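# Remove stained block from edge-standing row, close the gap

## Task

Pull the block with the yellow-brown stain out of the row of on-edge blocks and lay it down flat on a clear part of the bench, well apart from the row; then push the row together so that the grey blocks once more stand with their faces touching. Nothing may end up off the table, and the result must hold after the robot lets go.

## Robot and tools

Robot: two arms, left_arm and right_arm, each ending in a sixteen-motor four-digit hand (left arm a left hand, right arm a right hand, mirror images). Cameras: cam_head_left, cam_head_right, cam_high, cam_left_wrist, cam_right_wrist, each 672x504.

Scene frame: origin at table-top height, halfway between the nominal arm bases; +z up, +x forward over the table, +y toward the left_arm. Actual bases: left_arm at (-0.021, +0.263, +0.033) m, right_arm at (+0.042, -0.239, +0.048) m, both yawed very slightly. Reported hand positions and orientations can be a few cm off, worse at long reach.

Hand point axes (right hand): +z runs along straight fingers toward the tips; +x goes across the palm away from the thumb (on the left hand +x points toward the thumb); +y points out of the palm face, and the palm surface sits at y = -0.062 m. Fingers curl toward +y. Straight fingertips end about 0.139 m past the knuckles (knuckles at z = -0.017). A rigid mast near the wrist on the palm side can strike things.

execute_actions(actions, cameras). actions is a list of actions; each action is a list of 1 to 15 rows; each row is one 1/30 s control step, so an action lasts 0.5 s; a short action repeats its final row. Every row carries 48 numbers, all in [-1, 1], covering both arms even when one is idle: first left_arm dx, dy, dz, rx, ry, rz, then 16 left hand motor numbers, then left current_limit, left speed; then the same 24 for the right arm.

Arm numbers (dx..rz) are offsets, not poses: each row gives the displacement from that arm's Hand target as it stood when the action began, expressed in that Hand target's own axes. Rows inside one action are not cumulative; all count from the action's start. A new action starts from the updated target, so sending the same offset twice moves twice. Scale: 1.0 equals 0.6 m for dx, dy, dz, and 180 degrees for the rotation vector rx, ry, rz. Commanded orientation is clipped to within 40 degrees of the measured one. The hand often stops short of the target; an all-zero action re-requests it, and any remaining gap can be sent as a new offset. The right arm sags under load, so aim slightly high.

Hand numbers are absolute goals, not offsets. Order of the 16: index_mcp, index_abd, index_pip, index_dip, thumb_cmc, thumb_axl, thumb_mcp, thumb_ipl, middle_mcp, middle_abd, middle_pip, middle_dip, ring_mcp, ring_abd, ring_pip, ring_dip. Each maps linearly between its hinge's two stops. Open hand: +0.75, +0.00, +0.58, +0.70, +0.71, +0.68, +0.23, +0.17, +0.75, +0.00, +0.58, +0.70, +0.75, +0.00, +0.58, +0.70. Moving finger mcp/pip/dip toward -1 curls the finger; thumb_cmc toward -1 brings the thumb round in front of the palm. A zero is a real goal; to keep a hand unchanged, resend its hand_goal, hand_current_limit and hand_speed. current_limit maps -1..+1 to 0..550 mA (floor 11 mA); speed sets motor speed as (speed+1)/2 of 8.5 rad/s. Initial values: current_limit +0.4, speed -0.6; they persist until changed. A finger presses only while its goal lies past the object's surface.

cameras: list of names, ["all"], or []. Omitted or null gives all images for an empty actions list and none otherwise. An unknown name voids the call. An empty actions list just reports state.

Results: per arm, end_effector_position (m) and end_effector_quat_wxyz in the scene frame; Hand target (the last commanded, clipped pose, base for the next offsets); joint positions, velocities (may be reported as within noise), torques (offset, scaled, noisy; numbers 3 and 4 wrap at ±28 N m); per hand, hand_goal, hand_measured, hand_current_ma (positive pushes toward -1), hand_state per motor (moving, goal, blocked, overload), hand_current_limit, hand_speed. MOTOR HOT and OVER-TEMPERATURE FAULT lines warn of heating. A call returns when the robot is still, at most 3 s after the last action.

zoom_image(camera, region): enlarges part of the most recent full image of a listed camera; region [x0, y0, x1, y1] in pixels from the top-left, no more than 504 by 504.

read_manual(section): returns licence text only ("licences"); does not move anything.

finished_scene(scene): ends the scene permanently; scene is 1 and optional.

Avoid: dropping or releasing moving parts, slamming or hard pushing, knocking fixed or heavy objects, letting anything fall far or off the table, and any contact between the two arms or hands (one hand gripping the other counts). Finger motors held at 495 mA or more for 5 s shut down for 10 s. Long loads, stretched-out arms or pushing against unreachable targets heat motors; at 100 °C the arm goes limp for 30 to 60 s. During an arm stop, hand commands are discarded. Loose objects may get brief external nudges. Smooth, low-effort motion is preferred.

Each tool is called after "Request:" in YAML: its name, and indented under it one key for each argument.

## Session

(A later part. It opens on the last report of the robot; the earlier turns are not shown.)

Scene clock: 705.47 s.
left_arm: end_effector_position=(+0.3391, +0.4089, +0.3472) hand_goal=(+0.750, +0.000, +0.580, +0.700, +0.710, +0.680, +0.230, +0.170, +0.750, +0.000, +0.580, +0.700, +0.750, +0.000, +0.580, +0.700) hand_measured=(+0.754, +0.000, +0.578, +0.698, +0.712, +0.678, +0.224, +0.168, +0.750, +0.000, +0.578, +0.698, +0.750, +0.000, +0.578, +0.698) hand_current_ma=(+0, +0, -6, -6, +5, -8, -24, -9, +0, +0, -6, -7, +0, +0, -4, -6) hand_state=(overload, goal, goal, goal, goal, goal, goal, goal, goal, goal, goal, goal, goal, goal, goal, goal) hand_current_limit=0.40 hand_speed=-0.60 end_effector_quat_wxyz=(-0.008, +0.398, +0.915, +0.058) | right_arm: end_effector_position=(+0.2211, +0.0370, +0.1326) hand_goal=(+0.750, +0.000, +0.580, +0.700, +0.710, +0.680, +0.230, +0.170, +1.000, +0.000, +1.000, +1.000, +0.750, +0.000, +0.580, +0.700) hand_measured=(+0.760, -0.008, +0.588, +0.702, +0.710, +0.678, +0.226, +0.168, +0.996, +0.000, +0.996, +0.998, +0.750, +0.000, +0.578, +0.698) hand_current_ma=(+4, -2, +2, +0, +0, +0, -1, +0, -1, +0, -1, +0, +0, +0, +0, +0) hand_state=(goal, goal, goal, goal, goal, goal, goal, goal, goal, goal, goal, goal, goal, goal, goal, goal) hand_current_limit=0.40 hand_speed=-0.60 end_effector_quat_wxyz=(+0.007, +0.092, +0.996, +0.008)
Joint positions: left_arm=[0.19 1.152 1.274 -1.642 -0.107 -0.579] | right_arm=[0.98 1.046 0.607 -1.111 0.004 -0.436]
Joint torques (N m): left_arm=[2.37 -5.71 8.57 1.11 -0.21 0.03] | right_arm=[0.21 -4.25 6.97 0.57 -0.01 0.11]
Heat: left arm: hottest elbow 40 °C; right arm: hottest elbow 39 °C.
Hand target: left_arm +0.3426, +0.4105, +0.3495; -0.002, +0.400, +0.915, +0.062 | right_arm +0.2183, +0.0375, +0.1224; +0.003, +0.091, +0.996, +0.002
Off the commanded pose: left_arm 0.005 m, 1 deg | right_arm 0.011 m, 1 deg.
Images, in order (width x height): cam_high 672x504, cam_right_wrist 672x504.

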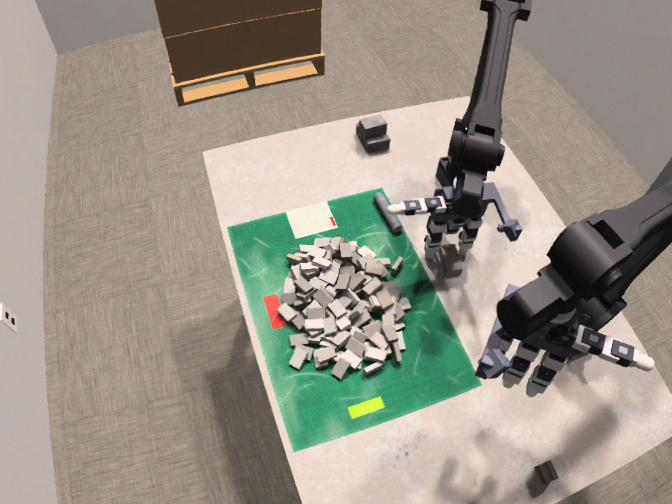

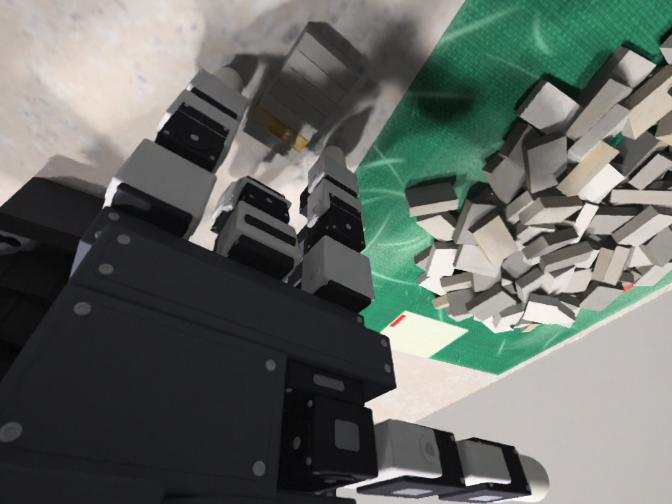

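Request:
execute_actions:
  actions:
    - [[0,0,0,0,0,0,0.75,0,0.58,0.7,0.71,0.68,0.23,0.17,0.75,0,0.58,0.7,0.75,0,0.58,0.7,0.4,-0.6,0.0067,-0.001,-0.0168,0,0,0,0.75,0,0.58,0.7,0.71,0.68,0.23,0.17,1,0,1,1,0.75,0,0.58,0.7,0.4,-0.6]]
  cameras: ["cam_right_wrist","cam_high"]

Request:
zoom_image:
  camera: "cam_right_wrist"
  region: [200, 60, 360, 180]

Request:
zoom_image:
  camera: "cam_high"
  region: [425, 235, 475, 275]

Scene clock: 746.63 s.
left_arm: end_effector_position=(+0.3391, +0.4089, +0.3472) hand_goal=(+0.750, +0.000, +0.580, +0.700, +0.710, +0.680, +0.230, +0.170, +0.750, +0.000, +0.580, +0.700, +0.750, +0.000, +0.580, +0.700) hand_measured=(+0.754, +0.000, +0.578, +0.698, +0.712, +0.678, +0.224, +0.168, +0.750, +0.000, +0.578, +0.698, +0.750, +0.000, +0.578, +0.698) hand_current_ma=(+0, +0, -6, -6, +5, -8, -24, -9, +0, +0, -6, -7, +0, +0, -4, -6) hand_state=(overload, goal, goal, goal, goal, goal, goal, goal, goal, goal, goal, goal, goal, goal, goal, goal) hand_current_limit=0.40 hand_speed=-0.60 end_effector_quat_wxyz=(-0.008, +0.398, +0.915, +0.058) | right_arm: end_effector_position=(+0.2179, +0.0378, +0.1323) hand_goal=(+0.750, +0.000, +0.580, +0.700, +0.710, +0.680, +0.230, +0.170, +1.000, +0.000, +1.000, +1.000, +0.750, +0.000, +0.580, +0.700) hand_measured=(+0.756, +0.006, +0.586, +0.702, +0.710, +0.678, +0.226, +0.168, +0.996, +0.000, +0.996, +0.998, +0.750, +0.000, +0.578, +0.698) hand_current_ma=(+2, +1, +2, +0, +0, +0, -1, +0, -1, +0, -1, +0, +0, +0, +0, +0) hand_state=(goal, goal, goal, goal, goal, goal, goal, goal, goal, goal, goal, goal, goal, goal, goal, goal) hand_current_limit=0.40 hand_speed=-0.60 end_effector_quat_wxyz=(+0.006, +0.092, +0.996, +0.006)
Joint positions: left_arm=[0.19 1.152 1.274 -1.642 -0.107 -0.579] | right_arm=[0.993 1.045 0.607 -1.116 0.005 -0.423]
Joint torques (N m): left_arm=[2.37 -5.71 8.55 1.1 -0.21 0.03] | right_arm=[0.26 -6.24 8.13 -0.54 -0.05 0.11]
Heat: left arm: hottest elbow 40 °C; right arm: hottest elbow 38 °C.
Hand target: left_arm +0.3426, +0.4105, +0.3495; -0.002, +0.400, +0.915, +0.062 | right_arm +0.2141, +0.0376, +0.1325; +0.003, +0.091, +0.996, +0.002
Off the commanded pose: left_arm 0.005 m, 1 deg | right_arm 0.004 m, 1 deg.
Images, in order (width x height): cam_high 672x504, cam_right_wrist 672x504.

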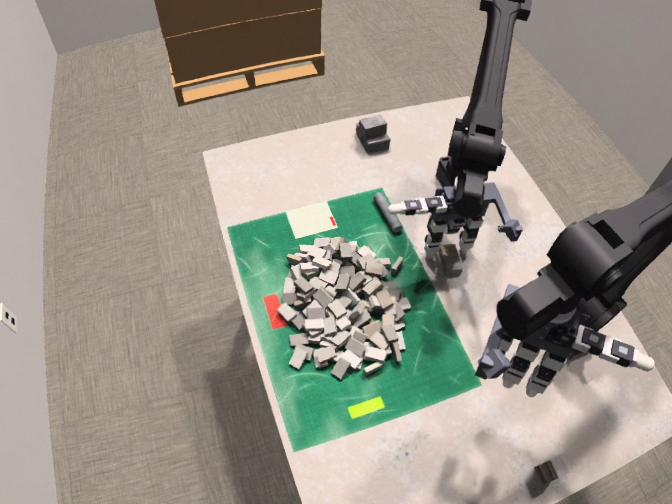

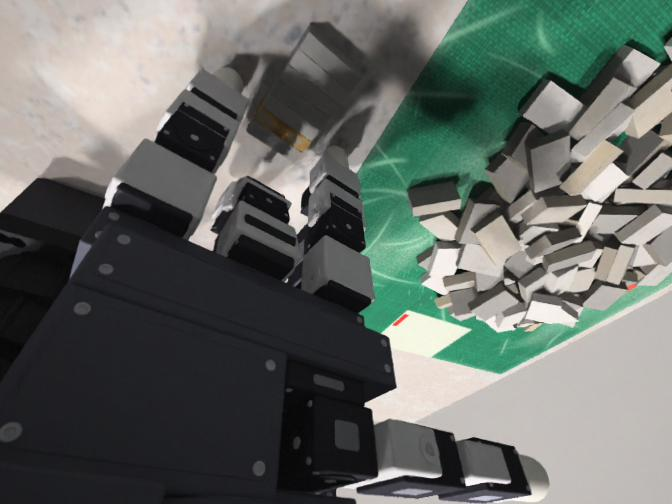

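Scaled by 3.150 from the camera's 672x504 image, which has a finer 960x720 frame.

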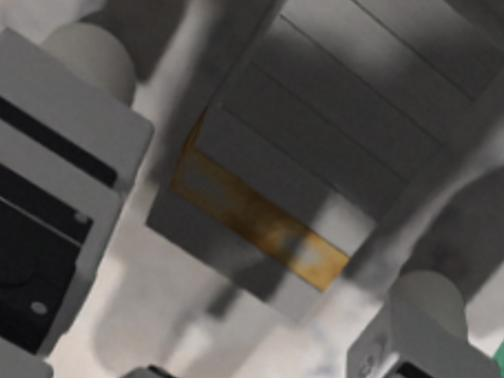

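Scaled by 10.080 from the camera's 672x504 image, which has a finer 960x720 frame.

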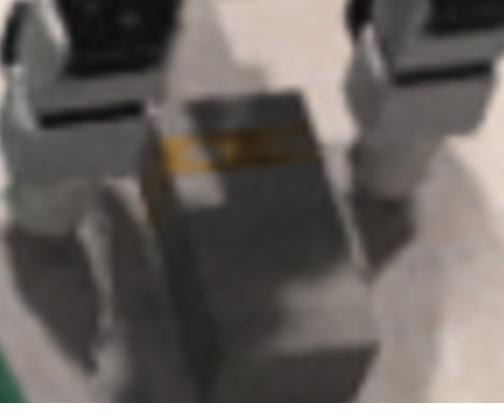

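Request:
execute_actions:
  actions:
    - [[0,0,0,0,0,0,0.75,0,0.58,0.7,0.71,0.68,0.23,0.17,0.75,0,0.58,0.7,0.75,0,0.58,0.7,0.4,-0.6,0.0015,0.0005,-0.01,0,0,0,0.75,0,0.58,0.7,0.71,0.68,0.23,0.17,1,0,1,1,0.75,0,0.58,0.7,0.4,-0.6]]

Scene clock: 755.77 s.
left_arm: end_effector_position=(+0.3391, +0.4089, +0.3472) hand_goal=(+0.750, +0.000, +0.580, +0.700, +0.710, +0.680, +0.230, +0.170, +0.750, +0.000, +0.580, +0.700, +0.750, +0.000, +0.580, +0.700) hand_measured=(+0.754, +0.000, +0.578, +0.698, +0.712, +0.678, +0.224, +0.168, +0.750, +0.000, +0.578, +0.698, +0.750, +0.000, +0.578, +0.698) hand_current_ma=(+0, +0, -6, -6, +5, -8, -24, -9, +0, +0, -6, -7, +0, +0, -4, -6) hand_state=(overload, goal, goal, goal, goal, goal, goal, goal, goal, goal, goal, goal, goal, goal, goal, goal) hand_current_limit=0.40 hand_speed=-0.60 end_effector_quat_wxyz=(-0.008, +0.398, +0.915, +0.058) | right_arm: end_effector_position=(+0.2140, +0.0347, +0.1318) hand_goal=(+0.750, +0.000, +0.580, +0.700, +0.710, +0.680, +0.230, +0.170, +1.000, +0.000, +1.000, +1.000, +0.750, +0.000, +0.580, +0.700) hand_measured=(+0.746, +0.006, +0.578, +0.700, +0.710, +0.678, +0.226, +0.168, +0.996, +0.000, +0.996, +0.998, +0.750, +0.000, +0.578, +0.698) hand_current_ma=(-1, +2, +0, +0, +0, +0, -1, +0, -1, +0, -1, +0, +0, +0, +0, +0) hand_state=(goal, goal, goal, goal, goal, goal, goal, goal, goal, goal, goal, goal, goal, goal, goal, goal) hand_current_limit=0.40 hand_speed=-0.60 end_effector_quat_wxyz=(+0.002, +0.090, +0.996, -0.001)
Joint positions: left_arm=[0.19 1.152 1.274 -1.642 -0.107 -0.579] | right_arm=[0.998 1.041 0.607 -1.136 0.004 -0.42]
Joint torques (N m): left_arm=[2.37 -5.71 8.53 1.09 -0.2 0.03] | right_arm=[0.21 -6.65 8.98 -0.62 -0.05 0.13]
Heat: left arm: hottest elbow 40 °C; right arm: hottest elbow 38 °C.
Hand target: left_arm +0.3426, +0.4105, +0.3495; -0.002, +0.400, +0.915, +0.062 | right_arm +0.2132, +0.0380, +0.1385; +0.003, +0.091, +0.996, +0.002
Off the commanded pose: left_arm 0.005 m, 1 deg | right_arm 0.008 m, 0 deg.

Request:
execute_actions:
  actions:
    - [[0,0,0,0,0,0,0.75,0,0.58,0.7,0.71,0.68,0.23,0.17,0.75,0,0.58,0.7,0.75,0,0.58,0.7,0.4,-0.6,-0.0048,0.006,-0.0083,0,0,0,0.75,0,0.58,0.7,0.71,0.68,0.23,0.17,1,0,1,1,0.75,0,0.58,0.7,0.4,-0.6]]
  cameras: ["cam_right_wrist","cam_high"]

Request:
zoom_image:
  camera: "cam_right_wrist"
  region: [200, 60, 360, 180]

Request:
zoom_image:
  camera: "cam_high"
  region: [425, 235, 475, 275]

Scene clock: 774.83 s.
left_arm: end_effector_position=(+0.3391, +0.4089, +0.3472) hand_goal=(+0.750, +0.000, +0.580, +0.700, +0.710, +0.680, +0.230, +0.170, +0.750, +0.000, +0.580, +0.700, +0.750, +0.000, +0.580, +0.700) hand_measured=(+0.754, +0.000, +0.578, +0.698, +0.712, +0.678, +0.224, +0.168, +0.750, +0.000, +0.578, +0.698, +0.750, +0.000, +0.578, +0.698) hand_current_ma=(+0, +0, -6, -6, +5, -8, -24, -9, +0, +0, -6, -7, +0, +0, -4, -6) hand_state=(overload, goal, goal, goal, goal, goal, goal, goal, goal, goal, goal, goal, goal, goal, goal, goal) hand_current_limit=0.40 hand_speed=-0.60 end_effector_quat_wxyz=(-0.008, +0.398, +0.915, +0.058) | right_arm: end_effector_position=(+0.2127, +0.0327, +0.1310) hand_goal=(+0.750, +0.000, +0.580, +0.700, +0.710, +0.680, +0.230, +0.170, +1.000, +0.000, +1.000, +1.000, +0.750, +0.000, +0.580, +0.700) hand_measured=(+0.742, +0.006, +0.576, +0.700, +0.710, +0.678, +0.226, +0.168, +0.996, +0.000, +0.996, +0.998, +0.750, +0.000, +0.578, +0.698) hand_current_ma=(-3, +1, -1, +0, +0, +0, -1, +0, -1, +0, -1, +0, +0, +0, +0, +0) hand_state=(goal, goal, goal, goal, goal, goal, goal, goal, goal, goal, goal, goal, goal, goal, goal, goal) hand_current_limit=0.40 hand_speed=-0.60 end_effector_quat_wxyz=(+0.000, +0.090, +0.996, -0.005)
Joint positions: left_arm=[0.19 1.152 1.274 -1.642 -0.107 -0.579] | right_arm=[0.998 1.041 0.607 -1.146 0.004 -0.42]
Joint torques (N m): left_arm=[2.32 -5.71 8.53 1.09 -0.2 0.03] | right_arm=[-0.03 -6.01 10.4 -0.66 -0.04 0.07]
Heat: left arm: hottest elbow 40 °C; right arm: hottest elbow 38 °C.
Hand target: left_arm +0.3426, +0.4105, +0.3495; -0.002, +0.400, +0.915, +0.062 | right_arm +0.2167, +0.0410, +0.1436; +0.003, +0.091, +0.996, +0.002
Off the commanded pose: left_arm 0.005 m, 1 deg | right_arm 0.016 m, 1 deg.
Images, in order (width x height): cam_high 672x504, cam_right_wrist 672x504.

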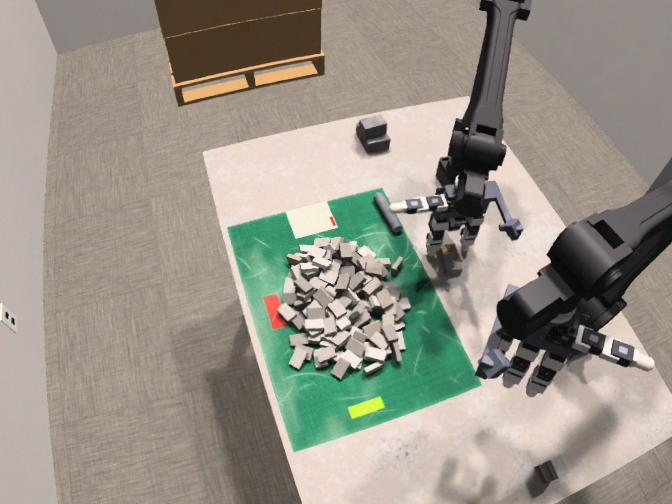

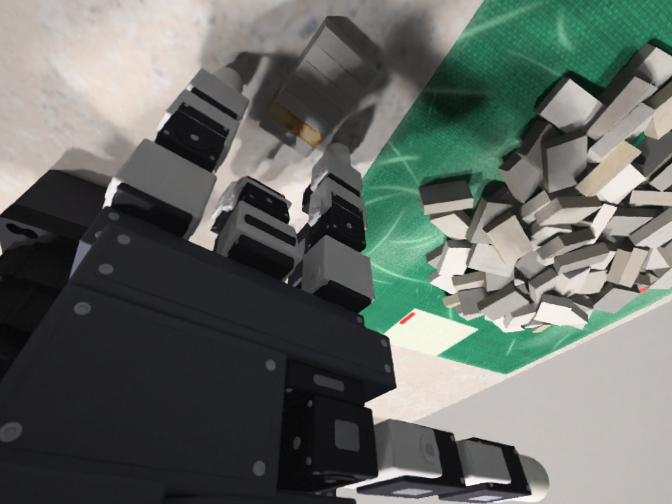

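Scaled by 3.150 from the camera's 672x504 image, which has a finer 960x720 frame.

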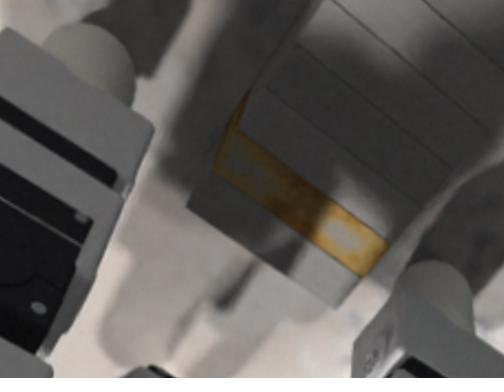

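Scaled by 10.080 from the camera's 672x504 image, which has a finer 960x720 frame.

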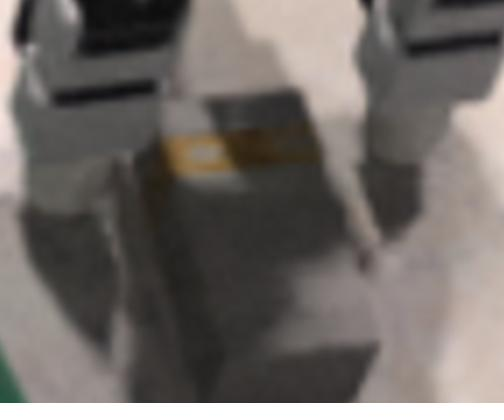

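Request:
execute_actions:
  actions:
    - [[0,0,0,0,0,0,0.75,0,0.58,0.7,0.71,0.68,0.23,0.17,0.75,0,0.58,0.7,0.75,0,0.58,0.7,0.4,-0.6,0,0.0017,-0.0273,0,0,0,0.75,0,0.58,0.7,0.71,0.68,0.23,0.17,1,0,1,1,0.75,0,0.58,0.7,0.4,-0.6]]
    - [[0,0,0,0,0,0,0.75,0,0.58,0.7,0.71,0.68,0.23,0.17,0.75,0,0.58,0.7,0.75,0,0.58,0.7,0.4,-0.6,0,0,0.025,0,0,0,0.75,0,0.58,0.7,0.71,0.68,0.23,0.17,1,0,1,1,0.75,0,0.58,0.7,0.4,-0.6]]

Scene clock: 787.27 s.
left_arm: end_effector_position=(+0.3391, +0.4089, +0.3472) hand_goal=(+0.750, +0.000, +0.580, +0.700, +0.710, +0.680, +0.230, +0.170, +0.750, +0.000, +0.580, +0.700, +0.750, +0.000, +0.580, +0.700) hand_measured=(+0.754, +0.000, +0.578, +0.698, +0.712, +0.678, +0.224, +0.168, +0.750, +0.000, +0.578, +0.698, +0.750, +0.000, +0.578, +0.698) hand_current_ma=(+0, +0, -6, -6, +5, -8, -24, -9, +0, +0, -6, -7, +0, +0, -4, -6) hand_state=(overload, goal, goal, goal, goal, goal, goal, goal, goal, goal, goal, goal, goal, goal, goal, goal) hand_current_limit=0.40 hand_speed=-0.60 end_effector_quat_wxyz=(-0.008, +0.398, +0.915, +0.058) | right_arm: end_effector_position=(+0.2146, +0.0357, +0.1438) hand_goal=(+0.750, +0.000, +0.580, +0.700, +0.710, +0.680, +0.230, +0.170, +1.000, +0.000, +1.000, +1.000, +0.750, +0.000, +0.580, +0.700) hand_measured=(+0.746, +0.002, +0.576, +0.700, +0.710, +0.678, +0.226, +0.168, +0.996, +0.000, +0.996, +0.998, +0.750, +0.000, +0.578, +0.698) hand_current_ma=(-1, +0, -1, +0, +0, +0, -1, +0, -1, +0, -1, +0, +0, +0, +0, +0) hand_state=(goal, goal, goal, goal, goal, goal, goal, goal, goal, goal, goal, goal, goal, goal, goal, goal) hand_current_limit=0.40 hand_speed=-0.60 end_effector_quat_wxyz=(+0.001, +0.090, +0.996, -0.002)
Joint positions: left_arm=[0.19 1.152 1.274 -1.642 -0.107 -0.579] | right_arm=[0.998 1.029 0.634 -1.178 0.004 -0.42]
Joint torques (N m): left_arm=[2.37 -5.71 8.54 1.09 -0.21 0.03] | right_arm=[0.03 -4.78 8.8 0.31 -0.03 0.11]
Heat: left arm: hottest elbow 40 °C; right arm: hottest elbow 39 °C.
Hand target: left_arm +0.3426, +0.4105, +0.3495; -0.002, +0.400, +0.915, +0.062 | right_arm +0.2169, +0.0420, +0.1449; +0.003, +0.091, +0.996, +0.002
Off the commanded pose: left_arm 0.005 m, 1 deg | right_arm 0.007 m, 1 deg.

Request:
execute_actions:
  actions:
    - [[0,0,0,0,0,0,0.75,0,0.58,0.7,0.71,0.68,0.23,0.17,0.75,0,0.58,0.7,0.75,0,0.58,0.7,0.4,-0.6,-0.0037,0.0075,0.015,0,0,0,0.75,0,0.58,0.7,0.71,0.68,0.23,0.17,1,0,1,1,0.75,0,0.58,0.7,0.4,-0.6]]
  cameras: ["cam_right_wrist","cam_high"]

Request:
zoom_image:
  camera: "cam_right_wrist"
  region: [200, 60, 360, 180]

Request:
zoom_image:
  camera: "cam_high"
  region: [425, 235, 475, 275]

Scene clock: 796.60 s.
left_arm: end_effector_position=(+0.3391, +0.4089, +0.3472) hand_goal=(+0.750, +0.000, +0.580, +0.700, +0.710, +0.680, +0.230, +0.170, +0.750, +0.000, +0.580, +0.700, +0.750, +0.000, +0.580, +0.700) hand_measured=(+0.754, +0.000, +0.578, +0.698, +0.712, +0.678, +0.224, +0.168, +0.750, +0.000, +0.578, +0.698, +0.750, +0.000, +0.578, +0.698) hand_current_ma=(+0, +0, -6, -6, +5, -8, -24, -9, +0, +0, -6, -7, +0, +0, -4, -6) hand_state=(overload, goal, goal, goal, goal, goal, goal, goal, goal, goal, goal, goal, goal, goal, goal, goal) hand_current_limit=0.40 hand_speed=-0.60 end_effector_quat_wxyz=(-0.008, +0.398, +0.915, +0.058) | right_arm: end_effector_position=(+0.2191, +0.0422, +0.1372) hand_goal=(+0.750, +0.000, +0.580, +0.700, +0.710, +0.680, +0.230, +0.170, +1.000, +0.000, +1.000, +1.000, +0.750, +0.000, +0.580, +0.700) hand_measured=(+0.748, +0.002, +0.578, +0.700, +0.710, +0.678, +0.226, +0.168, +0.996, +0.000, +0.996, +0.998, +0.750, +0.000, +0.578, +0.698) hand_current_ma=(-1, +0, -1, +0, +0, +0, -1, +0, -1, +0, -1, +0, +0, +0, +0, +0) hand_state=(goal, goal, goal, goal, goal, goal, goal, goal, goal, goal, goal, goal, goal, goal, goal, goal) hand_current_limit=0.40 hand_speed=-0.60 end_effector_quat_wxyz=(+0.002, +0.090, +0.996, +0.000)
Joint positions: left_arm=[0.19 1.152 1.274 -1.642 -0.107 -0.579] | right_arm=[0.998 1.061 0.634 -1.141 0.004 -0.42]
Joint torques (N m): left_arm=[2.43 -5.71 8.51 1.11 -0.21 0.03] | right_arm=[-0.21 -5.3 8.16 0.31 -0.03 0.1]
Heat: left arm: hottest elbow 40 °C; right arm: hottest elbow 39 °C.
Hand target: left_arm +0.3426, +0.4105, +0.3495; -0.002, +0.400, +0.915, +0.062 | right_arm +0.2199, +0.0461, +0.1360; +0.003, +0.091, +0.996, +0.003
Off the commanded pose: left_arm 0.005 m, 1 deg | right_arm 0.004 m, 0 deg.
Images, in order (width x height): cam_high 672x504, cam_right_wrist 672x504.

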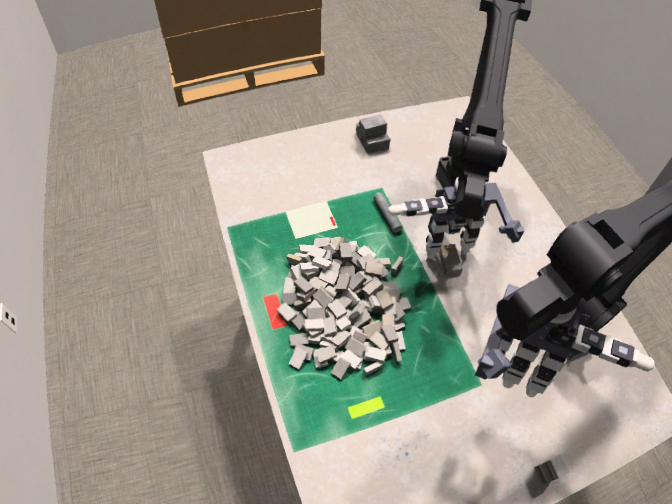

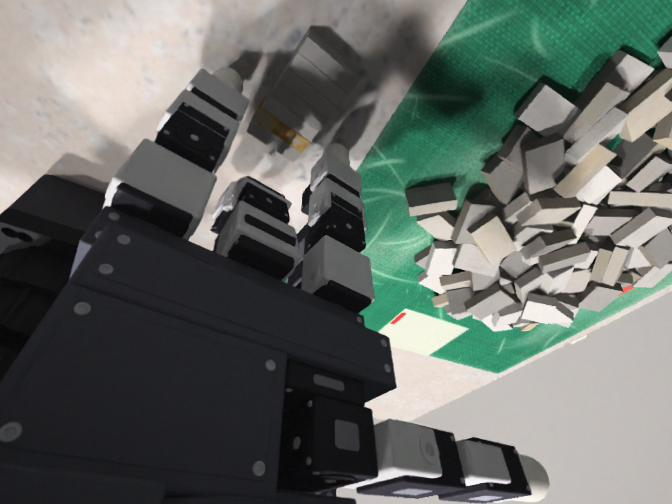

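Scaled by 3.150 from the camera's 672x504 image, which has a finer 960x720 frame.

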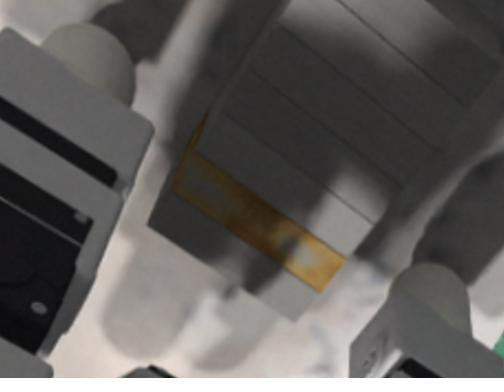

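Scaled by 10.080 from the camera's 672x504 image, which has a finer 960x720 frame.

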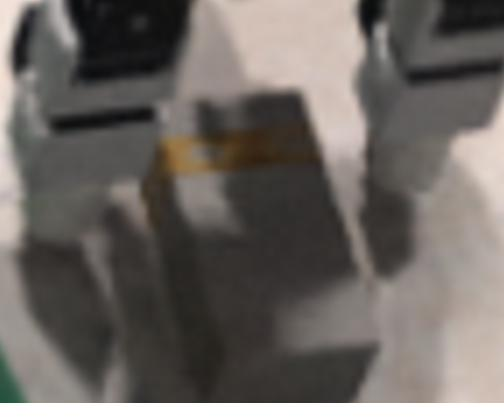

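Request:
execute_actions:
  actions:
    - [[0,0,0,0,0,0,0.75,0,0.58,0.7,0.71,0.68,0.23,0.17,0.75,0,0.58,0.7,0.75,0,0.58,0.7,0.4,-0.6,0,-0.0075,0,0,0,0,0.75,0,0.58,0.7,0.71,0.68,0.23,0.17,1,0,1,1,0.75,0,0.58,0.7,0.4,-0.6]]

Scene clock: 810.97 s.
left_arm: end_effector_position=(+0.3391, +0.4089, +0.3472) hand_goal=(+0.750, +0.000, +0.580, +0.700, +0.710, +0.680, +0.230, +0.170, +0.750, +0.000, +0.580, +0.700, +0.750, +0.000, +0.580, +0.700) hand_measured=(+0.754, +0.000, +0.578, +0.698, +0.712, +0.678, +0.224, +0.168, +0.750, +0.000, +0.578, +0.698, +0.750, +0.000, +0.578, +0.698) hand_current_ma=(+0, +0, -6, -6, +5, -8, -24, -9, +0, +0, -6, -7, +0, +0, -4, -6) hand_state=(overload, goal, goal, goal, goal, goal, goal, goal, goal, goal, goal, goal, goal, goal, goal, goal) hand_current_limit=0.40 hand_speed=-0.60 end_effector_quat_wxyz=(-0.008, +0.398, +0.915, +0.058) | right_arm: end_effector_position=(+0.2191, +0.0422, +0.1372) hand_goal=(+0.750, +0.000, +0.580, +0.700, +0.710, +0.680, +0.230, +0.170, +1.000, +0.000, +1.000, +1.000, +0.750, +0.000, +0.580, +0.700) hand_measured=(+0.748, +0.002, +0.578, +0.700, +0.710, +0.678, +0.226, +0.168, +0.996, +0.000, +0.996, +0.998, +0.750, +0.000, +0.578, +0.698) hand_current_ma=(-1, +0, -1, +0, +0, +0, -1, +0, -1, +0, -1, +0, +0, +0, +0, +0) hand_state=(goal, goal, goal, goal, goal, goal, goal, goal, goal, goal, goal, goal, goal, goal, goal, goal) hand_current_limit=0.40 hand_speed=-0.60 end_effector_quat_wxyz=(+0.002, +0.090, +0.996, +0.000)
Joint positions: left_arm=[0.19 1.152 1.274 -1.642 -0.107 -0.579] | right_arm=[0.998 1.061 0.634 -1.141 0.004 -0.42]
Joint torques (N m): left_arm=[2.37 -5.6 8.54 1.09 -0.21 0.02] | right_arm=[-0.67 -6.59 7.49 0.16 -0.03 0.01]
Heat: left arm: hottest elbow 40 °C; right arm: hottest elbow 39 °C.
Hand target: left_arm +0.3426, +0.4105, +0.3495; -0.002, +0.400, +0.915, +0.062 | right_arm +0.2191, +0.0417, +0.1360; +0.003, +0.091, +0.996, +0.003
Off the commanded pose: left_arm 0.005 m, 1 deg | right_arm 0.001 m, 0 deg.

Request:
execute_actions:
  actions:
    - [[0,0,0,0,0,0,0.75,0,0.58,0.7,0.71,0.68,0.23,0.17,0.75,0,0.58,0.7,0.75,0,0.58,0.7,0.4,-0.6,0,0,0,0,0,0,0.77,-0.11,0.58,0.7,0.71,0.68,0.23,0.17,1,0,1,1,0.77,0.11,0.58,0.7,0.0,-0.85]]
  cameras: ["cam_right_wrist","cam_high"]

Request:
zoom_image:
  camera: "cam_right_wrist"
  region: [200, 60, 360, 180]

Request:
zoom_image:
  camera: "cam_high"
  region: [425, 235, 475, 275]

Scene clock: 828.37 s.
left_arm: end_effector_position=(+0.3391, +0.4089, +0.3472) hand_goal=(+0.750, +0.000, +0.580, +0.700, +0.710, +0.680, +0.230, +0.170, +0.750, +0.000, +0.580, +0.700, +0.750, +0.000, +0.580, +0.700) hand_measured=(+0.754, +0.000, +0.578, +0.698, +0.712, +0.678, +0.224, +0.168, +0.750, +0.000, +0.578, +0.698, +0.750, +0.000, +0.578, +0.698) hand_current_ma=(+0, +0, -6, -6, +5, -8, -24, -9, +0, +0, -6, -7, +0, +0, -4, -6) hand_state=(overload, goal, goal, goal, goal, goal, goal, goal, goal, goal, goal, goal, goal, goal, goal, goal) hand_current_limit=0.40 hand_speed=-0.60 end_effector_quat_wxyz=(-0.008, +0.398, +0.915, +0.058) | right_arm: end_effector_position=(+0.2191, +0.0422, +0.1372) hand_goal=(+0.770, -0.110, +0.580, +0.700, +0.710, +0.680, +0.230, +0.170, +1.000, +0.000, +1.000, +1.000, +0.770, +0.110, +0.580, +0.700) hand_measured=(+0.764, -0.106, +0.578, +0.700, +0.710, +0.678, +0.226, +0.168, +0.996, +0.000, +0.996, +0.998, +0.764, +0.106, +0.578, +0.698) hand_current_ma=(-2, +1, -1, +0, +0, +0, -1, +0, -1, +0, -1, +0, -2, -1, +0, +0) hand_state=(goal, goal, goal, goal, goal, goal, goal, goal, goal, goal, goal, goal, goal, goal, goal, goal) hand_current_limit=0.00 hand_speed=-0.85 end_effector_quat_wxyz=(+0.002, +0.090, +0.996, +0.000)
Joint positions: left_arm=[0.19 1.152 1.274 -1.642 -0.107 -0.579] | right_arm=[0.998 1.061 0.634 -1.141 0.004 -0.42]
Joint torques (N m): left_arm=[2.43 -5.71 8.55 1.11 -0.21 0.03] | right_arm=[-0.73 -6.59 7.47 0.17 -0.03 0.02]
Heat: left arm: hottest elbow 40 °C; right arm: hottest elbow 39 °C.
Hand target: left_arm +0.3426, +0.4105, +0.3495; -0.002, +0.400, +0.915, +0.062 | right_arm +0.2191, +0.0417, +0.1360; +0.003, +0.091, +0.996, +0.003
Off the commanded pose: left_arm 0.005 m, 1 deg | right_arm 0.001 m, 0 deg.
Images, in order (width x height): cam_high 672x504, cam_right_wrist 672x504.

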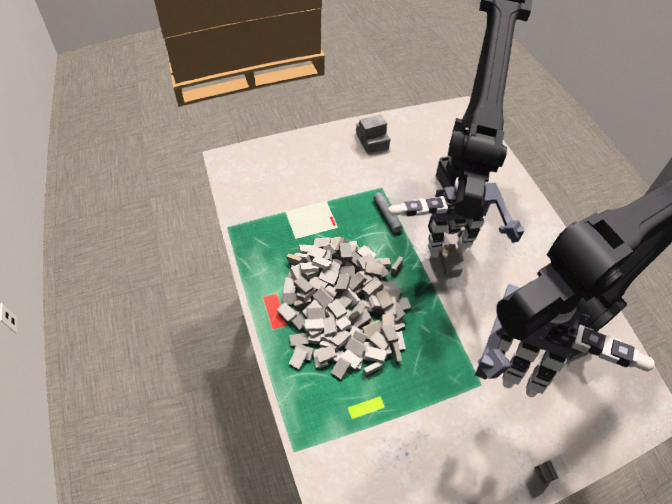

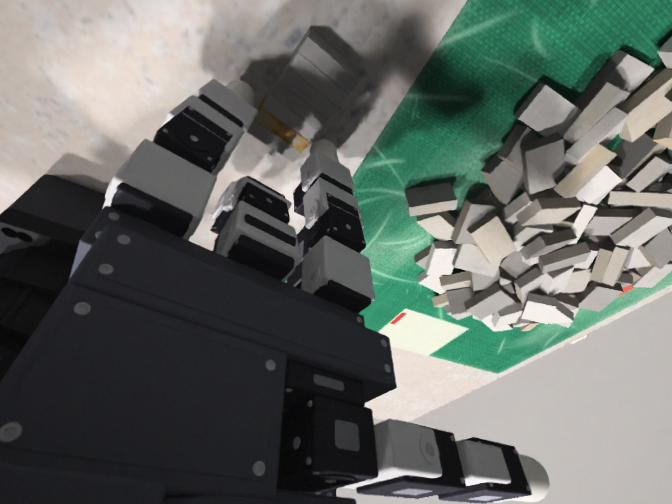

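Scaled by 3.150 from the camera's 672x504 image, which has a finer 960x720 frame.

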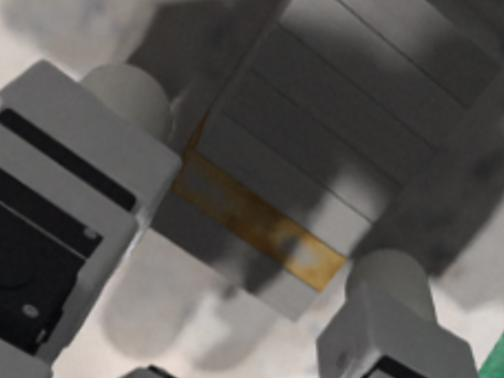

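Scaled by 10.080 from the camera's 672x504 image, which has a finer 960x720 frame.

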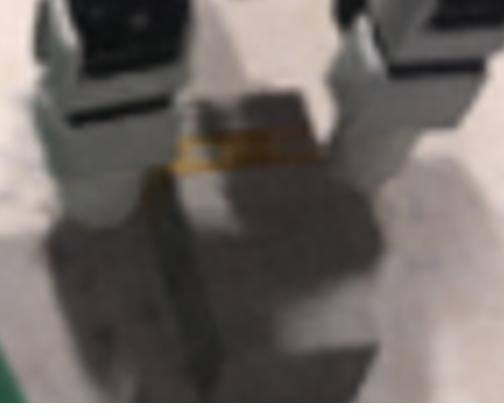

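Request:
execute_actions:
  actions:
    - [[0,0,0,0,0,0,0.75,0,0.58,0.7,0.71,0.68,0.23,0.17,0.75,0,0.58,0.7,0.75,0,0.58,0.7,0.4,-0.6,0,0,0,0,0,0,0.775,-0.16,0.58,0.7,0.71,0.68,0.23,0.17,1,0,1,1,0.775,0.16,0.58,0.7,-0.3,-0.9]]
    - [[0,0,0,0,0,0,0.75,0,0.58,0.7,0.71,0.68,0.23,0.17,0.75,0,0.58,0.7,0.75,0,0.58,0.7,0.4,-0.6,0,0,0,0,0,0,0.775,-0.24,0.58,0.7,0.71,0.68,0.23,0.17,1,0,1,1,0.775,0.24,0.58,0.7,-0.3,-0.9]]
  cameras: ["cam_right_wrist","cam_high"]

Request:
zoom_image:
  camera: "cam_right_wrist"
  region: [200, 60, 360, 180]

Request:
zoom_image:
  camera: "cam_high"
  region: [425, 235, 475, 275]

Scene clock: 846.77 s.
left_arm: end_effector_position=(+0.3391, +0.4089, +0.3472) hand_goal=(+0.750, +0.000, +0.580, +0.700, +0.710, +0.680, +0.230, +0.170, +0.750, +0.000, +0.580, +0.700, +0.750, +0.000, +0.580, +0.700) hand_measured=(+0.754, +0.000, +0.578, +0.698, +0.712, +0.678, +0.224, +0.168, +0.750, +0.000, +0.578, +0.698, +0.750, +0.000, +0.578, +0.698) hand_current_ma=(+0, +0, -6, -6, +5, -8, -24, -9, +0, +0, -6, -7, +0, +0, -4, -6) hand_state=(overload, goal, goal, goal, goal, goal, goal, goal, goal, goal, goal, goal, goal, goal, goal, goal) hand_current_limit=0.40 hand_speed=-0.60 end_effector_quat_wxyz=(-0.008, +0.398, +0.915, +0.058) | right_arm: end_effector_position=(+0.2191, +0.0422, +0.1372) hand_goal=(+0.776, -0.240, +0.580, +0.700, +0.710, +0.680, +0.230, +0.170, +1.000, +0.000, +1.000, +1.000, +0.776, +0.240, +0.580, +0.700) hand_measured=(+0.770, -0.168, +0.578, +0.700, +0.710, +0.678, +0.226, +0.168, +0.996, +0.000, +0.996, +0.998, +0.770, +0.160, +0.578, +0.698) hand_current_ma=(-2, +93, -1, +0, +0, +0, -1, +0, -1, +0, -1, +0, -2, -111, +0, +0) hand_state=(goal, blocked, goal, goal, goal, goal, goal, goal, goal, goal, goal, goal, goal, blocked, goal, goal) hand_current_limit=-0.30 hand_speed=-0.90 end_effector_quat_wxyz=(+0.002, +0.090, +0.996, +0.000)
Joint positions: left_arm=[0.19 1.152 1.274 -1.642 -0.107 -0.579] | right_arm=[0.998 1.061 0.634 -1.141 0.004 -0.42]
Joint torques (N m): left_arm=[2.43 -5.66 8.54 1.07 -0.21 0.02] | right_arm=[-0.62 -6.65 7.5 0.13 -0.03 0]
Heat: left arm: hottest elbow 40 °C; right arm: hottest elbow 39 °C.
Hand target: left_arm +0.3426, +0.4105, +0.3495; -0.002, +0.400, +0.915, +0.062 | right_arm +0.2191, +0.0417, +0.1360; +0.003, +0.091, +0.996, +0.003
Off the commanded pose: left_arm 0.005 m, 1 deg | right_arm 0.001 m, 0 deg.
Images, in order (width x height): cam_high 672x504, cam_right_wrist 672x504.

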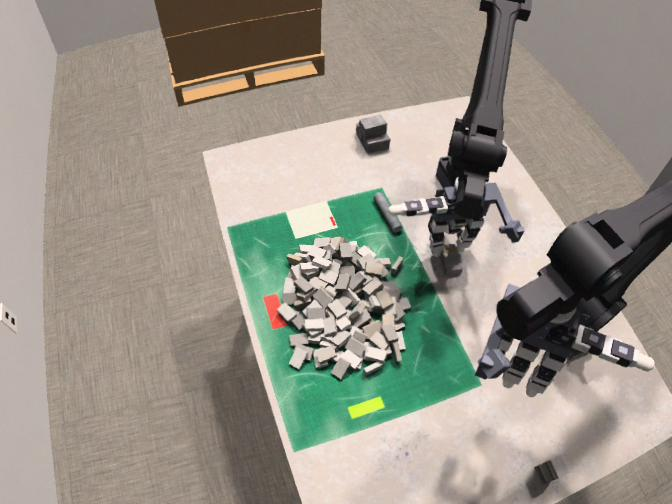

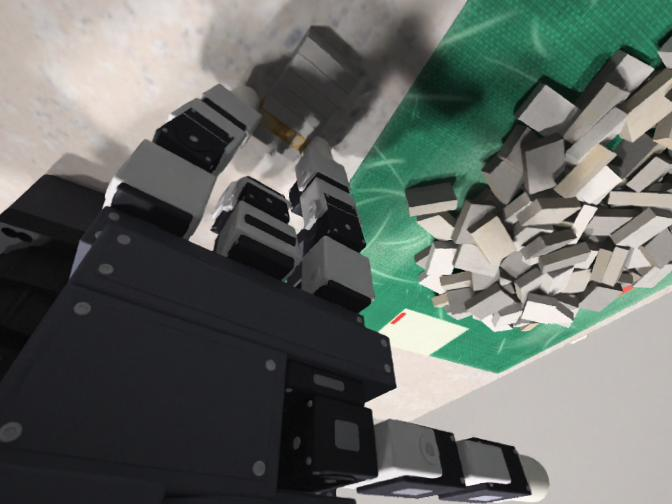

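Scaled by 3.150 from the camera's 672x504 image, which has a finer 960x720 frame.

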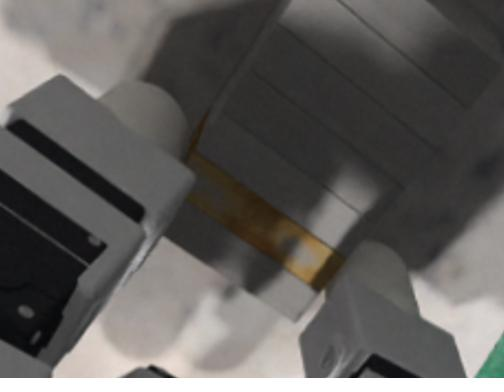

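Scaled by 10.080 from the camera's 672x504 image, which has a finer 960x720 frame.

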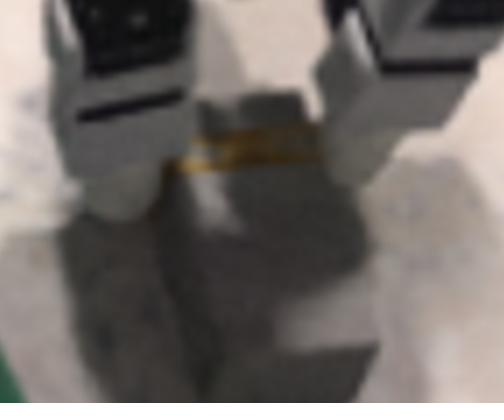

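Request:
execute_actions:
  actions:
    - [[0,0,0,0,0,0,0.75,0,0.58,0.7,0.71,0.68,0.23,0.17,0.75,0,0.58,0.7,0.75,0,0.58,0.7,0.4,-0.6,0,0,0,0,0,0,0.775,-0.3,0.58,0.7,0.71,0.68,0.23,0.17,1,0,1,1,0.775,0.3,0.58,0.7,-0.1,-0.9]]
    - [[0,0,0,0,0,0,0.75,0,0.58,0.7,0.71,0.68,0.23,0.17,0.75,0,0.58,0.7,0.75,0,0.58,0.7,0.4,-0.6,0,0.002,-0.013,0,0,0,0.775,-0.3,0.58,0.7,0.71,0.68,0.23,0.17,1,0,1,1,0.775,0.3,0.58,0.7,-0.1,-0.9]]
    - [[0,0,0,0,0,0,0.75,0,0.58,0.7,0.71,0.68,0.23,0.17,0.75,0,0.58,0.7,0.75,0,0.58,0.7,0.4,-0.6,0,0.002,-0.013,0,0,0,0.775,-0.3,0.58,0.7,0.71,0.68,0.23,0.17,1,0,1,1,0.775,0.3,0.58,0.7,-0.1,-0.9]]
  cameras: ["cam_right_wrist","cam_high"]

Request:
zoom_image:
  camera: "cam_right_wrist"
  region: [200, 60, 360, 180]

Request:
zoom_image:
  camera: "cam_high"
  region: [425, 235, 475, 275]

Scene clock: 860.27 s.
left_arm: end_effector_position=(+0.3391, +0.4089, +0.3472) hand_goal=(+0.750, +0.000, +0.580, +0.700, +0.710, +0.680, +0.230, +0.170, +0.750, +0.000, +0.580, +0.700, +0.750, +0.000, +0.580, +0.700) hand_measured=(+0.754, +0.000, +0.578, +0.698, +0.712, +0.678, +0.224, +0.168, +0.750, +0.000, +0.578, +0.698, +0.750, +0.000, +0.578, +0.698) hand_current_ma=(+0, +0, -6, -6, +5, -8, -24, -9, +0, +0, -6, -7, +0, +0, -4, -6) hand_state=(overload, goal, goal, goal, goal, goal, goal, goal, goal, goal, goal, goal, goal, goal, goal, goal) hand_current_limit=0.40 hand_speed=-0.60 end_effector_quat_wxyz=(-0.008, +0.398, +0.915, +0.058) | right_arm: end_effector_position=(+0.2156, +0.0372, +0.1373) hand_goal=(+0.776, -0.300, +0.580, +0.700, +0.710, +0.680, +0.230, +0.170, +1.000, +0.000, +1.000, +1.000, +0.776, +0.300, +0.580, +0.700) hand_measured=(+0.768, -0.176, +0.576, +0.700, +0.710, +0.678, +0.226, +0.168, +0.996, +0.000, +0.996, +0.998, +0.768, +0.162, +0.578, +0.698) hand_current_ma=(-3, +239, -1, +0, +0, +0, -1, +0, -1, +0, -1, +0, -3, -247, +0, +0) hand_state=(goal, blocked, goal, goal, goal, goal, goal, goal, goal, goal, goal, goal, goal, blocked, goal, goal) hand_current_limit=-0.10 hand_speed=-0.90 end_effector_quat_wxyz=(-0.002, +0.090, +0.996, -0.008)
Joint positions: left_arm=[0.19 1.152 1.274 -1.642 -0.107 -0.579] | right_arm=[0.998 1.054 0.634 -1.167 0.004 -0.42]
Joint torques (N m): left_arm=[2.43 -5.6 8.54 1.09 -0.21 0.03] | right_arm=[-0.44 -7.18 10.15 -0.73 -0.04 0.04]
Heat: left arm: hottest elbow 40 °C; right arm: hottest elbow 39 °C.
Hand target: left_arm +0.3426, +0.4105, +0.3495; -0.002, +0.400, +0.915, +0.062 | right_arm +0.2194, +0.0439, +0.1515; +0.003, +0.091, +0.996, +0.002
Off the commanded pose: left_arm 0.005 m, 1 deg | right_arm 0.016 m, 1 deg.
Images, in order (width x height): cam_high 672x504, cam_right_wrist 672x504.

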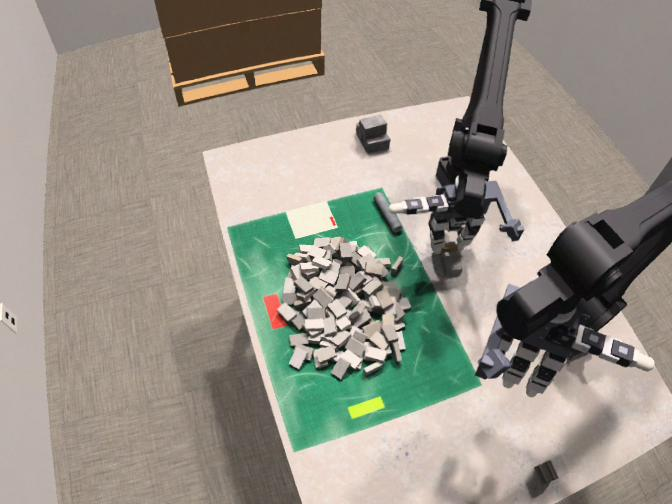

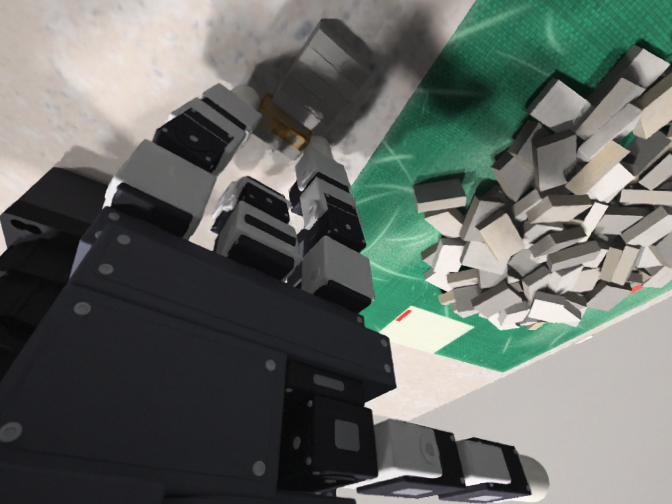

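Scaled by 3.150 from the camera's 672x504 image, which has a finer 960x720 frame.

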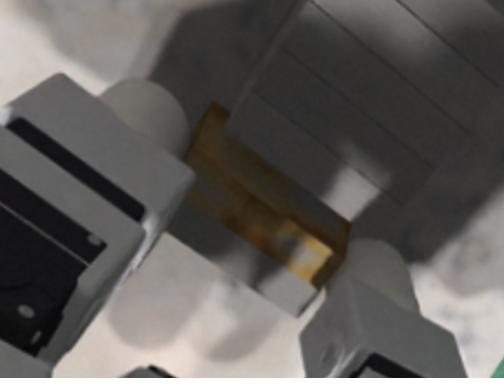

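Scaled by 10.080 from the camera's 672x504 image, which has a finer 960x720 frame.

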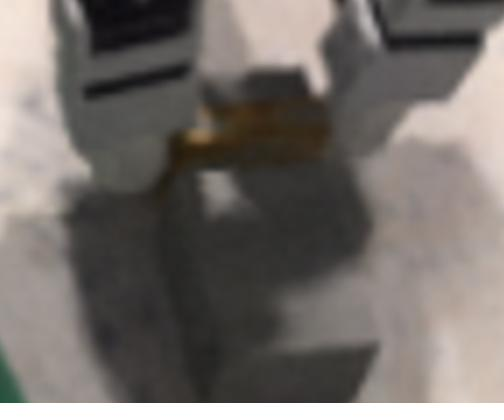

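Request:
execute_actions:
  actions:
    - [[0,0,0,0,0,0,0.75,0,0.58,0.7,0.71,0.68,0.23,0.17,0.75,0,0.58,0.7,0.75,0,0.58,0.7,0.4,-0.6,0,0.002,-0.012,0,0,0,0.775,-0.3,0.58,0.7,0.71,0.68,0.23,0.17,1,0,1,1,0.775,0.3,0.58,0.7,-0.1,-0.9]]
    - [[0,0,0,0,0,0,0.75,0,0.58,0.7,0.71,0.68,0.23,0.17,0.75,0,0.58,0.7,0.75,0,0.58,0.7,0.4,-0.6,0,0.002,-0.012,0,0,0,0.775,-0.3,0.58,0.7,0.71,0.68,0.23,0.17,1,0,1,1,0.775,0.3,0.58,0.7,-0.1,-0.9]]
    - [[0,0,0,0,0,0,0.75,0,0.58,0.7,0.71,0.68,0.23,0.17,0.75,0,0.58,0.7,0.75,0,0.58,0.7,0.4,-0.6,0,0.002,-0.012,0,0,0,0.775,-0.3,0.58,0.7,0.71,0.68,0.23,0.17,1,0,1,1,0.775,0.3,0.58,0.7,-0.1,-0.9]]
  cameras: ["cam_right_wrist","cam_high"]

Request:
zoom_image:
  camera: "cam_right_wrist"
  region: [200, 60, 360, 180]

Request:
zoom_image:
  camera: "cam_high"
  region: [425, 235, 475, 275]

Scene clock: 875.17 s.
left_arm: end_effector_position=(+0.3391, +0.4089, +0.3472) hand_goal=(+0.750, +0.000, +0.580, +0.700, +0.710, +0.680, +0.230, +0.170, +0.750, +0.000, +0.580, +0.700, +0.750, +0.000, +0.580, +0.700) hand_measured=(+0.754, +0.000, +0.578, +0.698, +0.712, +0.678, +0.224, +0.168, +0.750, +0.000, +0.578, +0.698, +0.750, +0.000, +0.578, +0.698) hand_current_ma=(+0, +0, -6, -6, +5, -8, -24, -9, +0, +0, -6, -7, +0, +0, -4, -6) hand_state=(overload, goal, goal, goal, goal, goal, goal, goal, goal, goal, goal, goal, goal, goal, goal, goal) hand_current_limit=0.40 hand_speed=-0.60 end_effector_quat_wxyz=(-0.008, +0.398, +0.915, +0.058) | right_arm: end_effector_position=(+0.2137, +0.0344, +0.1512) hand_goal=(+0.776, -0.300, +0.580, +0.700, +0.710, +0.680, +0.230, +0.170, +1.000, +0.000, +1.000, +1.000, +0.776, +0.300, +0.580, +0.700) hand_measured=(+0.770, -0.176, +0.576, +0.700, +0.710, +0.678, +0.226, +0.168, +0.996, +0.000, +0.996, +0.998, +0.772, +0.162, +0.578, +0.698) hand_current_ma=(-2, +238, -1, +0, +0, +0, -1, +0, -1, +0, -1, +0, -1, -247, +0, +0) hand_state=(goal, blocked, goal, goal, goal, goal, goal, goal, goal, goal, goal, goal, goal, blocked, goal, goal) hand_current_limit=-0.10 hand_speed=-0.90 end_effector_quat_wxyz=(-0.007, +0.090, +0.996, -0.016)
Joint positions: left_arm=[0.19 1.152 1.274 -1.642 -0.107 -0.579] | right_arm=[0.998 1.038 0.668 -1.237 0.004 -0.42]
Joint torques (N m): left_arm=[2.37 -5.71 8.51 1.07 -0.2 0.04] | right_arm=[0.15 -7.24 11.56 -0.65 -0.05 0.13]
Heat: left arm: hottest elbow 40 °C; right arm: hottest elbow 39 °C.
Hand target: left_arm +0.3426, +0.4105, +0.3495; -0.002, +0.400, +0.915, +0.062 | right_arm +0.2199, +0.0474, +0.1731; +0.003, +0.091, +0.996, +0.002
Off the commanded pose: left_arm 0.005 m, 1 deg | right_arm 0.026 m, 2 deg.
Images, in order (width x height): cam_high 672x504, cam_right_wrist 672x504.

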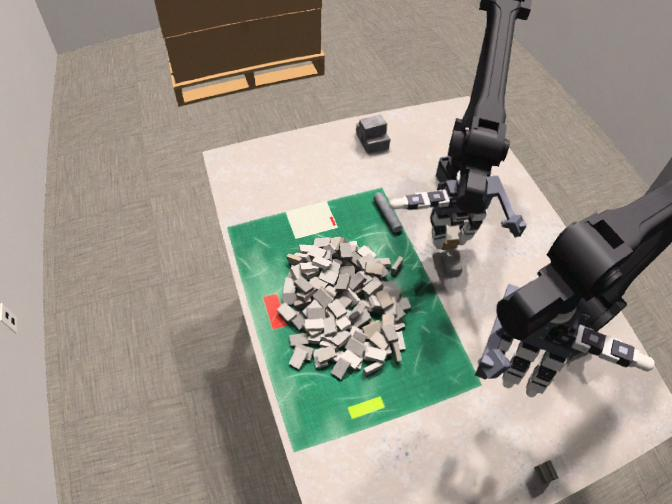

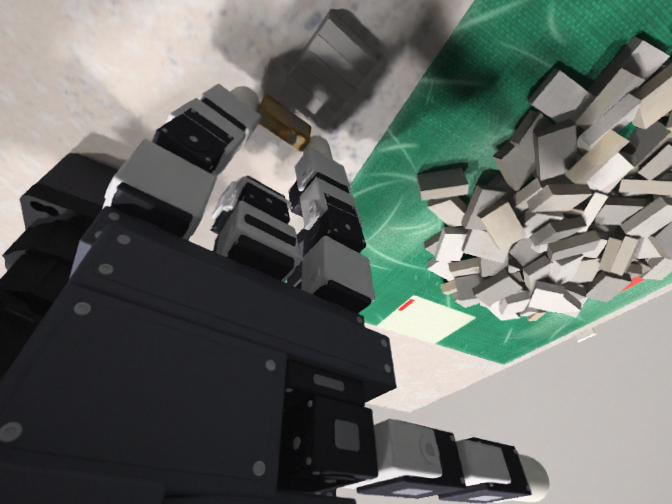

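Scaled by 3.150 from the camera's 672x504 image, which has a finer 960x720 frame.

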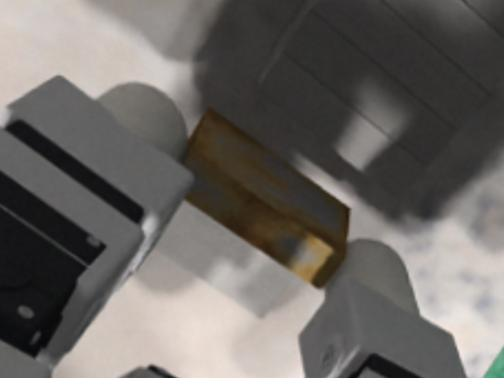

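Scaled by 10.080 from the camera's 672x504 image, which has a finer 960x720 frame.

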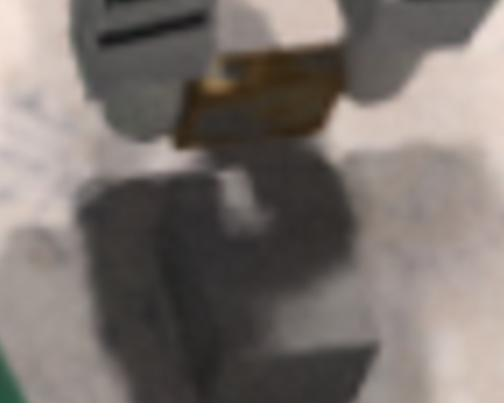

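Request:
execute_actions:
  actions:
    - [[0,0,0,0,0,0,0.75,0,0.58,0.7,0.71,0.68,0.23,0.17,0.75,0,0.58,0.7,0.75,0,0.58,0.7,0.4,-0.6,0,0,-0.025,0,0,0,0.775,-0.3,0.58,0.7,0.71,0.68,0.23,0.17,1,0,1,1,0.775,0.3,0.58,0.7,-0.1,-0.9]]
    - [[0,0,0,0,0,0,0.75,0,0.58,0.7,0.71,0.68,0.23,0.17,0.75,0,0.58,0.7,0.75,0,0.58,0.7,0.4,-0.6,0,0,-0.03,0,0,0,0.775,-0.3,0.58,0.7,0.71,0.68,0.23,0.17,1,0,1,1,0.775,0.3,0.58,0.7,-0.1,-0.9]]
    - [[0,0,0,0,0,0,0.75,0,0.58,0.7,0.71,0.68,0.23,0.17,0.75,0,0.58,0.7,0.75,0,0.58,0.7,0.4,-0.6,0.006,0.025,-0.02,0,0,0,0.775,-0.3,0.58,0.7,0.71,0.68,0.23,0.17,1,0,1,1,0.775,0.3,0.58,0.7,-0.1,-0.9]]
  cameras: ["cam_right_wrist","cam_high"]

Scene clock: 892.10 s.
left_arm: end_effector_position=(+0.3391, +0.4089, +0.3472) hand_goal=(+0.750, +0.000, +0.580, +0.700, +0.710, +0.680, +0.230, +0.170, +0.750, +0.000, +0.580, +0.700, +0.750, +0.000, +0.580, +0.700) hand_measured=(+0.754, +0.000, +0.578, +0.698, +0.712, +0.678, +0.224, +0.168, +0.750, +0.000, +0.578, +0.698, +0.750, +0.000, +0.578, +0.698) hand_current_ma=(+0, +0, -6, -6, +5, -8, -24, -9, +0, +0, -6, -7, +0, +0, -4, -6) hand_state=(overload, goal, goal, goal, goal, goal, goal, goal, goal, goal, goal, goal, goal, goal, goal, goal) hand_current_limit=0.40 hand_speed=-0.60 end_effector_quat_wxyz=(-0.008, +0.398, +0.915, +0.058) | right_arm: end_effector_position=(+0.2137, +0.0535, +0.2055) hand_goal=(+0.776, -0.300, +0.580, +0.700, +0.710, +0.680, +0.230, +0.170, +1.000, +0.000, +1.000, +1.000, +0.776, +0.300, +0.580, +0.700) hand_measured=(+0.774, -0.176, +0.578, +0.700, +0.710, +0.678, +0.226, +0.168, +0.996, +0.000, +0.996, +0.998, +0.776, +0.162, +0.580, +0.698) hand_current_ma=(+0, +236, +0, +0, +0, +0, -1, +0, -1, +0, -1, +0, +0, -247, +0, +0) hand_state=(goal, blocked, goal, goal, goal, goal, goal, goal, goal, goal, goal, goal, goal, blocked, goal, goal) hand_current_limit=-0.10 hand_speed=-0.90 end_effector_quat_wxyz=(+0.000, +0.088, +0.996, -0.003)
Joint positions: left_arm=[0.19 1.152 1.274 -1.642 -0.107 -0.579] | right_arm=[1.038 1.016 0.797 -1.358 0.002 -0.385]
Joint torques (N m): left_arm=[2.37 -5.71 8.57 1.07 -0.2 0.04] | right_arm=[-0.26 -5.19 11.67 -0.57 0.04 0.12]
Heat: left arm: hottest elbow 40 °C; right arm: hottest elbow 40 °C.
Hand target: left_arm +0.3426, +0.4105, +0.3495; -0.002, +0.400, +0.915, +0.062 | right_arm +0.2188, +0.0627, +0.2182; +0.003, +0.091, +0.996, +0.002
Off the commanded pose: left_arm 0.005 m, 1 deg | right_arm 0.016 m, 1 deg.
Images, in order (width x height): cam_high 672x504, cam_right_wrist 672x504.

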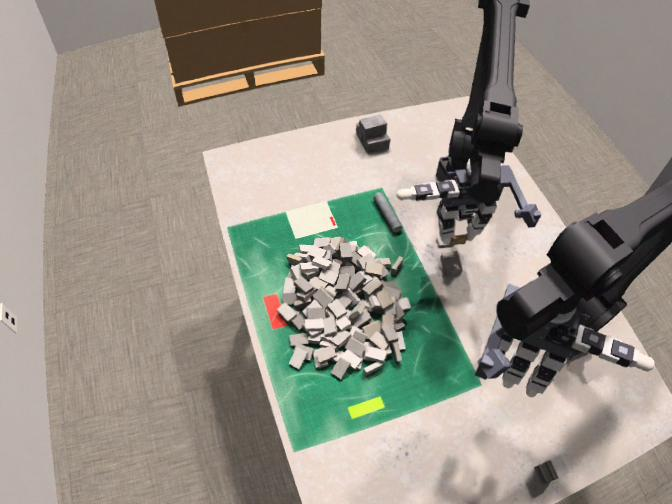

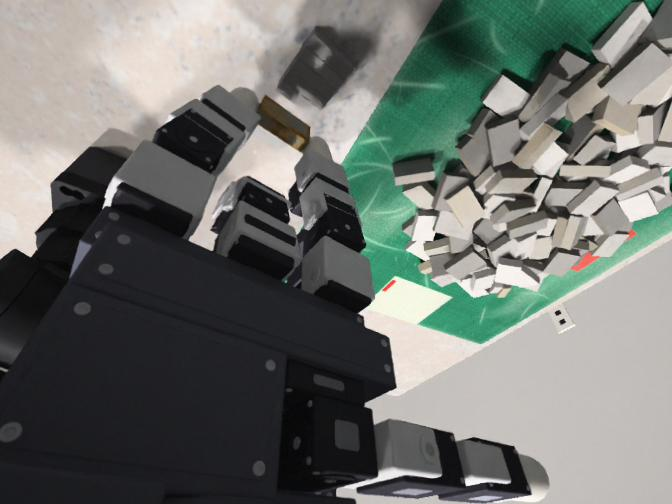

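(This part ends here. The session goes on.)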